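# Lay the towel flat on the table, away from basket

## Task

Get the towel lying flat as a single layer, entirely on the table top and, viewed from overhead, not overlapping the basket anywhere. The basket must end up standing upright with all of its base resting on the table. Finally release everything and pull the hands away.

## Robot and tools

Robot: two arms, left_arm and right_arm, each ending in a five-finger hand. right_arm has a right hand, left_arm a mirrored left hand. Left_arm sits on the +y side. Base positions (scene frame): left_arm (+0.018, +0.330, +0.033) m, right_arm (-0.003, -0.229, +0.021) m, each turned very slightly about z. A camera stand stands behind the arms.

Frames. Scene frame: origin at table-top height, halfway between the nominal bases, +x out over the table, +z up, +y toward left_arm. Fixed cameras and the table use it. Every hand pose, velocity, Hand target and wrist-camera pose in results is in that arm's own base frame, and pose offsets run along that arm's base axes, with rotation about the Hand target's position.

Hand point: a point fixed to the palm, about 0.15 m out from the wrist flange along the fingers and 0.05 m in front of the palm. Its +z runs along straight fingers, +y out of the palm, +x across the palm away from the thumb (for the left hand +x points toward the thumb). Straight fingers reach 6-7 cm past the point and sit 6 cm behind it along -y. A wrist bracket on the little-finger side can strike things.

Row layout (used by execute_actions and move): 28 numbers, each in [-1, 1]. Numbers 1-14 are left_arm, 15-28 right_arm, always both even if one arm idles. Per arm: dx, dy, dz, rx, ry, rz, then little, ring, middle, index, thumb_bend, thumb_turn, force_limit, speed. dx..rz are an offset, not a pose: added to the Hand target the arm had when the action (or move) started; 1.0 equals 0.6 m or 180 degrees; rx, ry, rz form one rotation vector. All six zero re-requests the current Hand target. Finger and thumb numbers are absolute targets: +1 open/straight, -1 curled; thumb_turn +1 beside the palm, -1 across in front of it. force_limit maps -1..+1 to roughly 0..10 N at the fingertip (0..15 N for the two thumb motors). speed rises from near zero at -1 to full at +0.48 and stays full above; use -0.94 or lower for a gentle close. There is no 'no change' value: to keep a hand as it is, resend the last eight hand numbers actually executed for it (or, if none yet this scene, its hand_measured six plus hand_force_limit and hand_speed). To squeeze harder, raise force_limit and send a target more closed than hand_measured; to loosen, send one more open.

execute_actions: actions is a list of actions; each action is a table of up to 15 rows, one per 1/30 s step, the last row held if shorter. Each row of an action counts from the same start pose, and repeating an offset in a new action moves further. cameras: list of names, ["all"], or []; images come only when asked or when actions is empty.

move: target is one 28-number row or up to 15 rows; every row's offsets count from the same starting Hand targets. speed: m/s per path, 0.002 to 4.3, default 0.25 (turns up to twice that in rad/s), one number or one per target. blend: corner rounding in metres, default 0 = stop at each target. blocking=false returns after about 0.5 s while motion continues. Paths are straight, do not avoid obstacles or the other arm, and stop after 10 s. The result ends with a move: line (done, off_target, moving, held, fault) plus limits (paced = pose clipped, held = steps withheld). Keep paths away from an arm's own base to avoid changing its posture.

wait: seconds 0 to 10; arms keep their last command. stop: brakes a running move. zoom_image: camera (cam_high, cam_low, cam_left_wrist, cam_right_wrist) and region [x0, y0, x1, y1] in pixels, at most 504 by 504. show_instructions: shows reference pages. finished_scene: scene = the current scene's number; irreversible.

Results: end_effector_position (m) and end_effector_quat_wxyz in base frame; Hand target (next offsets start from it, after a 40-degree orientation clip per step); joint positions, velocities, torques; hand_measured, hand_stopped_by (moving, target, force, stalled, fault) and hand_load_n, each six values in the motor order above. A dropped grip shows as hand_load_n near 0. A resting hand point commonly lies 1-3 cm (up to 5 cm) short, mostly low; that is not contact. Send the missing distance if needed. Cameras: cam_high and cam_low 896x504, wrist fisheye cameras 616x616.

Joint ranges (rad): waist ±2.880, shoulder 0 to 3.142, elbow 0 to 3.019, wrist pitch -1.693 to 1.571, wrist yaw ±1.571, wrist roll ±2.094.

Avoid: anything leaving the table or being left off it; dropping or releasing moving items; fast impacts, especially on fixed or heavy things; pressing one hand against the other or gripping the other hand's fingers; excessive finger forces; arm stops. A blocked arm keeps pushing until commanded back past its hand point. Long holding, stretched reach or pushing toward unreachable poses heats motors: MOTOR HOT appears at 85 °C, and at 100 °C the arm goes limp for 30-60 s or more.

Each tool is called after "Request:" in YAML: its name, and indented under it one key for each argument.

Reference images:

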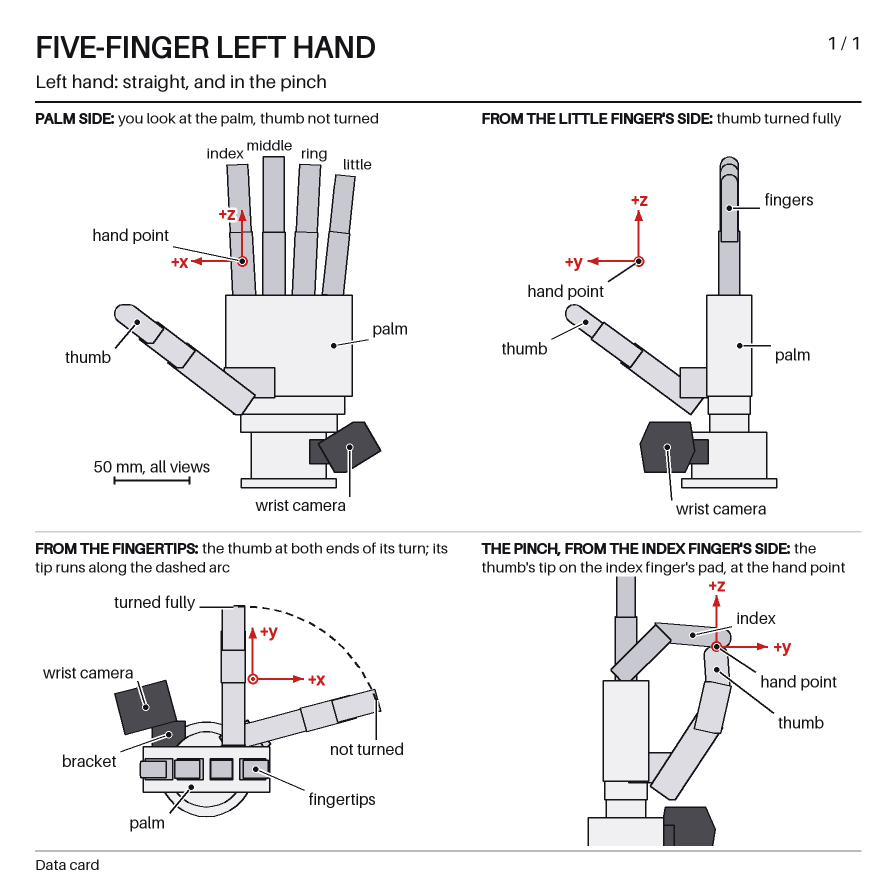

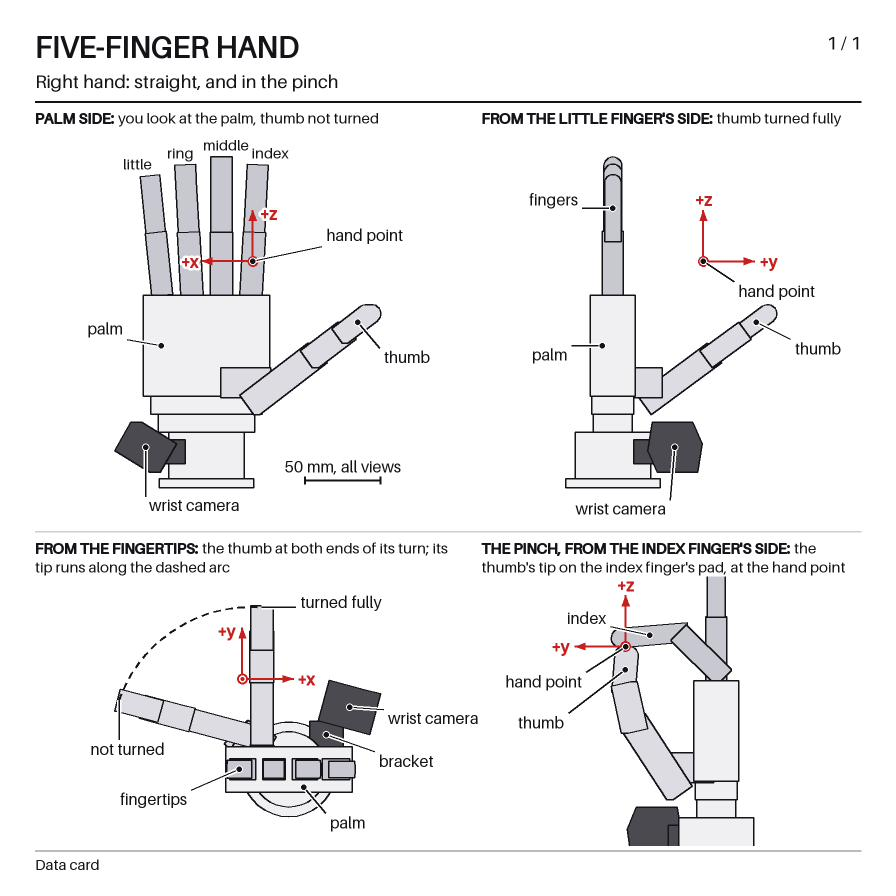

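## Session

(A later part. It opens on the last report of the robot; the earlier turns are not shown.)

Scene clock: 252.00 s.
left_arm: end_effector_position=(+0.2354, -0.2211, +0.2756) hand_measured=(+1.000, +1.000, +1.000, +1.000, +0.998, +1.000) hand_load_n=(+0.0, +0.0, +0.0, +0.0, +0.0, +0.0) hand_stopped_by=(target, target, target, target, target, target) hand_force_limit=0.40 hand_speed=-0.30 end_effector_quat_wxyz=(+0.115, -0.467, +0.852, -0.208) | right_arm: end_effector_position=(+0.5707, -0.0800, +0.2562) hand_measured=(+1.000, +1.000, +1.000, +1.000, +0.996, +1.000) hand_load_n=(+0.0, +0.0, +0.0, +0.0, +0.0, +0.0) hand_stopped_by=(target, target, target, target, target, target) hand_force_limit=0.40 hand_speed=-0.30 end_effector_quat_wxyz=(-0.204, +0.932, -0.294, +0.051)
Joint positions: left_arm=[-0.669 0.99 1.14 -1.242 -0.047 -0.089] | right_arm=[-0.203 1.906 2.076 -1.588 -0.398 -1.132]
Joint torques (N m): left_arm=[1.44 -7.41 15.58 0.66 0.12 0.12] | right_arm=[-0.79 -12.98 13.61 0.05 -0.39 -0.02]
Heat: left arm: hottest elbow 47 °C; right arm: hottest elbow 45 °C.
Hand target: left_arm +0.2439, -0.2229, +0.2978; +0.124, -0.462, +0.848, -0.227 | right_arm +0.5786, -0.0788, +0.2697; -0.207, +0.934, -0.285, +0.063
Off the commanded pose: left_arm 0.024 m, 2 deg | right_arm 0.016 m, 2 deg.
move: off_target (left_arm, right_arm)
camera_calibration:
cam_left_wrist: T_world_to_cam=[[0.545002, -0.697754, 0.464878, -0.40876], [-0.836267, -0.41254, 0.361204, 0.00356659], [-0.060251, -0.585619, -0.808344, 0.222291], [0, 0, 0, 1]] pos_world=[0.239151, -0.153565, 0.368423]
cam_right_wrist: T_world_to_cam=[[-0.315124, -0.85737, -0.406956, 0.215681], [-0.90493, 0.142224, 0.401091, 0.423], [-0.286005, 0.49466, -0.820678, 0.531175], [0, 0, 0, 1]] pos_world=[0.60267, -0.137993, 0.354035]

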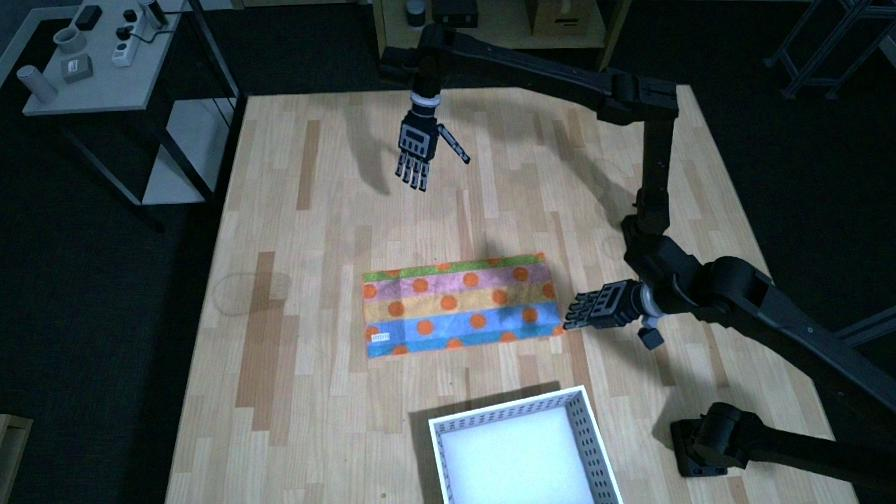

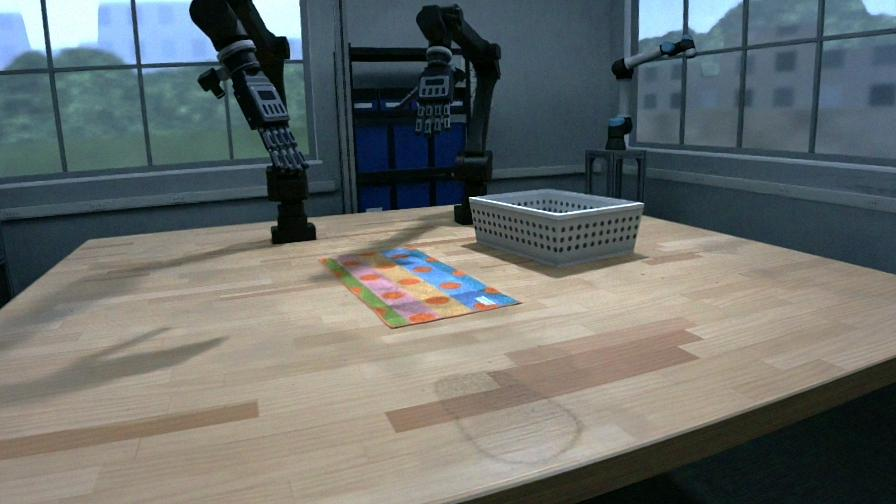

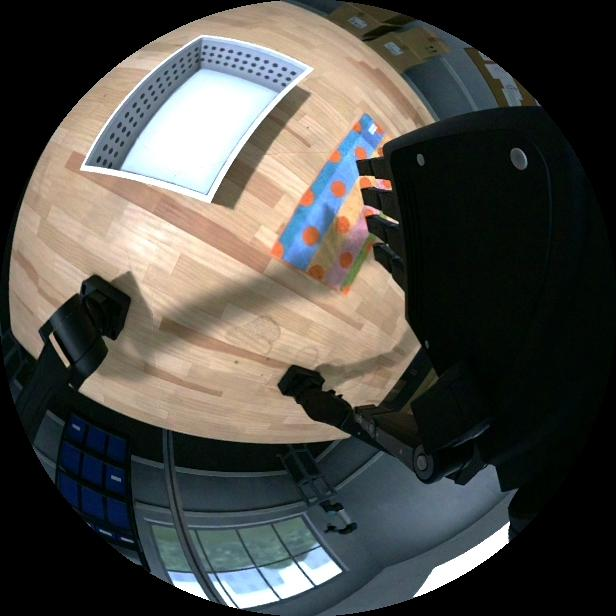

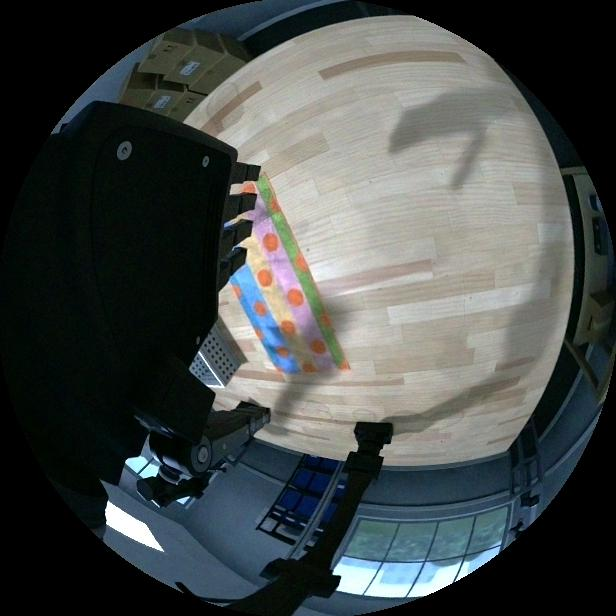

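Request:
move:
  target: [0.0,0.2,0.1,0,0,0,1,1,1,1,1,1,0.4,-0.3,0,0,0,0,0,0,1,1,1,1,1,1,0.4,-0.3]
  speed: 0.25
  cameras: ["cam_high","cam_left_wrist"]

Request:
zoom_image:
  camera: "cam_high"
  region: [340, 230, 600, 400]

Scene clock: 254.27 s.
left_arm: end_effector_position=(+0.2357, -0.1045, +0.3412) hand_measured=(+1.000, +1.000, +1.000, +1.000, +0.998, +1.000) hand_load_n=(+0.0, +0.0, +0.0, +0.0, +0.0, -0.5) hand_stopped_by=(target, target, target, target, target, target) hand_force_limit=0.40 hand_speed=-0.30 end_effector_quat_wxyz=(+0.113, -0.467, +0.849, -0.218) | right_arm: end_effector_position=(+0.5708, -0.0800, +0.2562) hand_measured=(+1.000, +1.000, +1.000, +1.000, +0.996, +1.000) hand_load_n=(+0.0, +0.0, +0.0, +0.0, +0.0, +0.0) hand_stopped_by=(target, target, target, target, target, target) hand_force_limit=0.40 hand_speed=-0.30 end_effector_quat_wxyz=(-0.204, +0.932, -0.294, +0.051)
Joint positions: left_arm=[-0.243 0.893 1.263 -1.47 0.163 0.283] | right_arm=[-0.203 1.906 2.076 -1.588 -0.398 -1.132]
Joint torques (N m): left_arm=[1.49 -3.78 15.05 0.62 0.26 0.11] | right_arm=[-0.91 -13.45 13.56 -0.03 -0.36 0.01]
Heat: left arm: hottest elbow 48 °C; right arm: hottest elbow 45 °C.
Hand target: left_arm +0.2440, -0.1029, +0.3578; +0.124, -0.462, +0.848, -0.227 | right_arm +0.5786, -0.0788, +0.2697; -0.207, +0.934, -0.285, +0.063
Off the commanded pose: left_arm 0.019 m, 2 deg | right_arm 0.016 m, 2 deg.
move: off_target (left_arm, right_arm)
camera_calibration:
cam_left_wrist: T_world_to_cam=[[0.541871, -0.688563, 0.481931, -0.362277], [-0.838644, -0.405282, 0.3639, 0.0285214], [-0.0552502, -0.601355, -0.797069, 0.336982], [0, 0, 0, 1]] pos_world=[0.238845, -0.0352451, 0.432811]
Images, in order (width x height): cam_high 896x504, cam_left_wrist 616x616.

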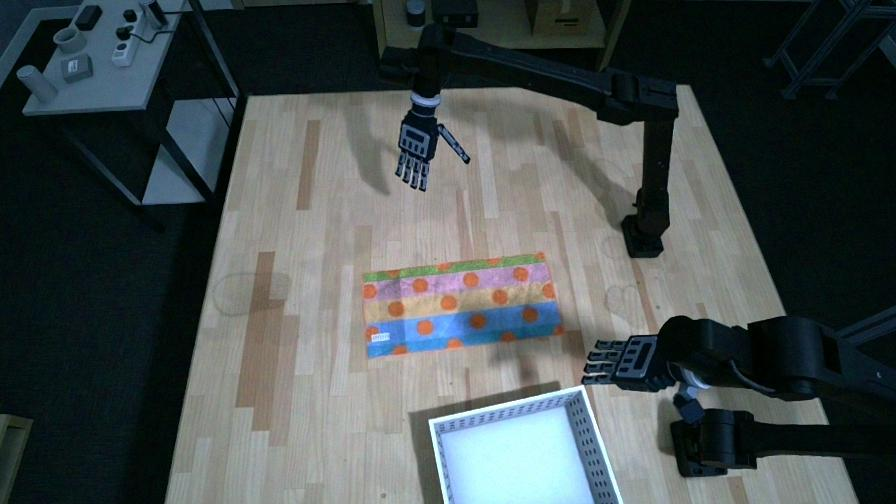

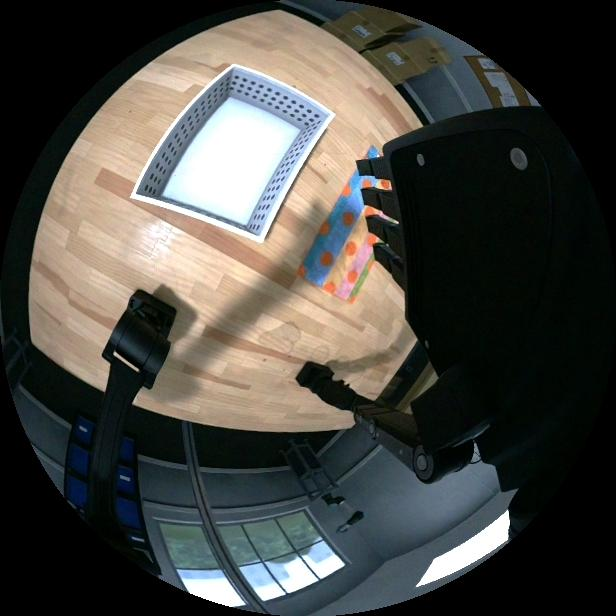

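Scaled by 1.938 from the camera's 896x504 image, which has a finer 1280x720 frame.

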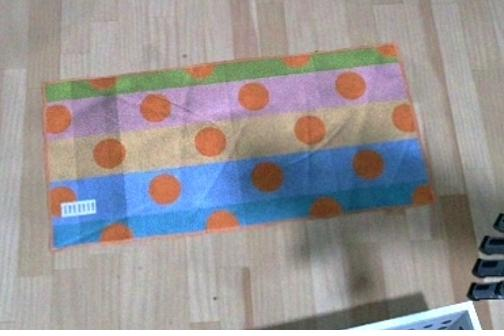

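Request:
finished_scene:
  scene: 2

The scene is finished: the task was done.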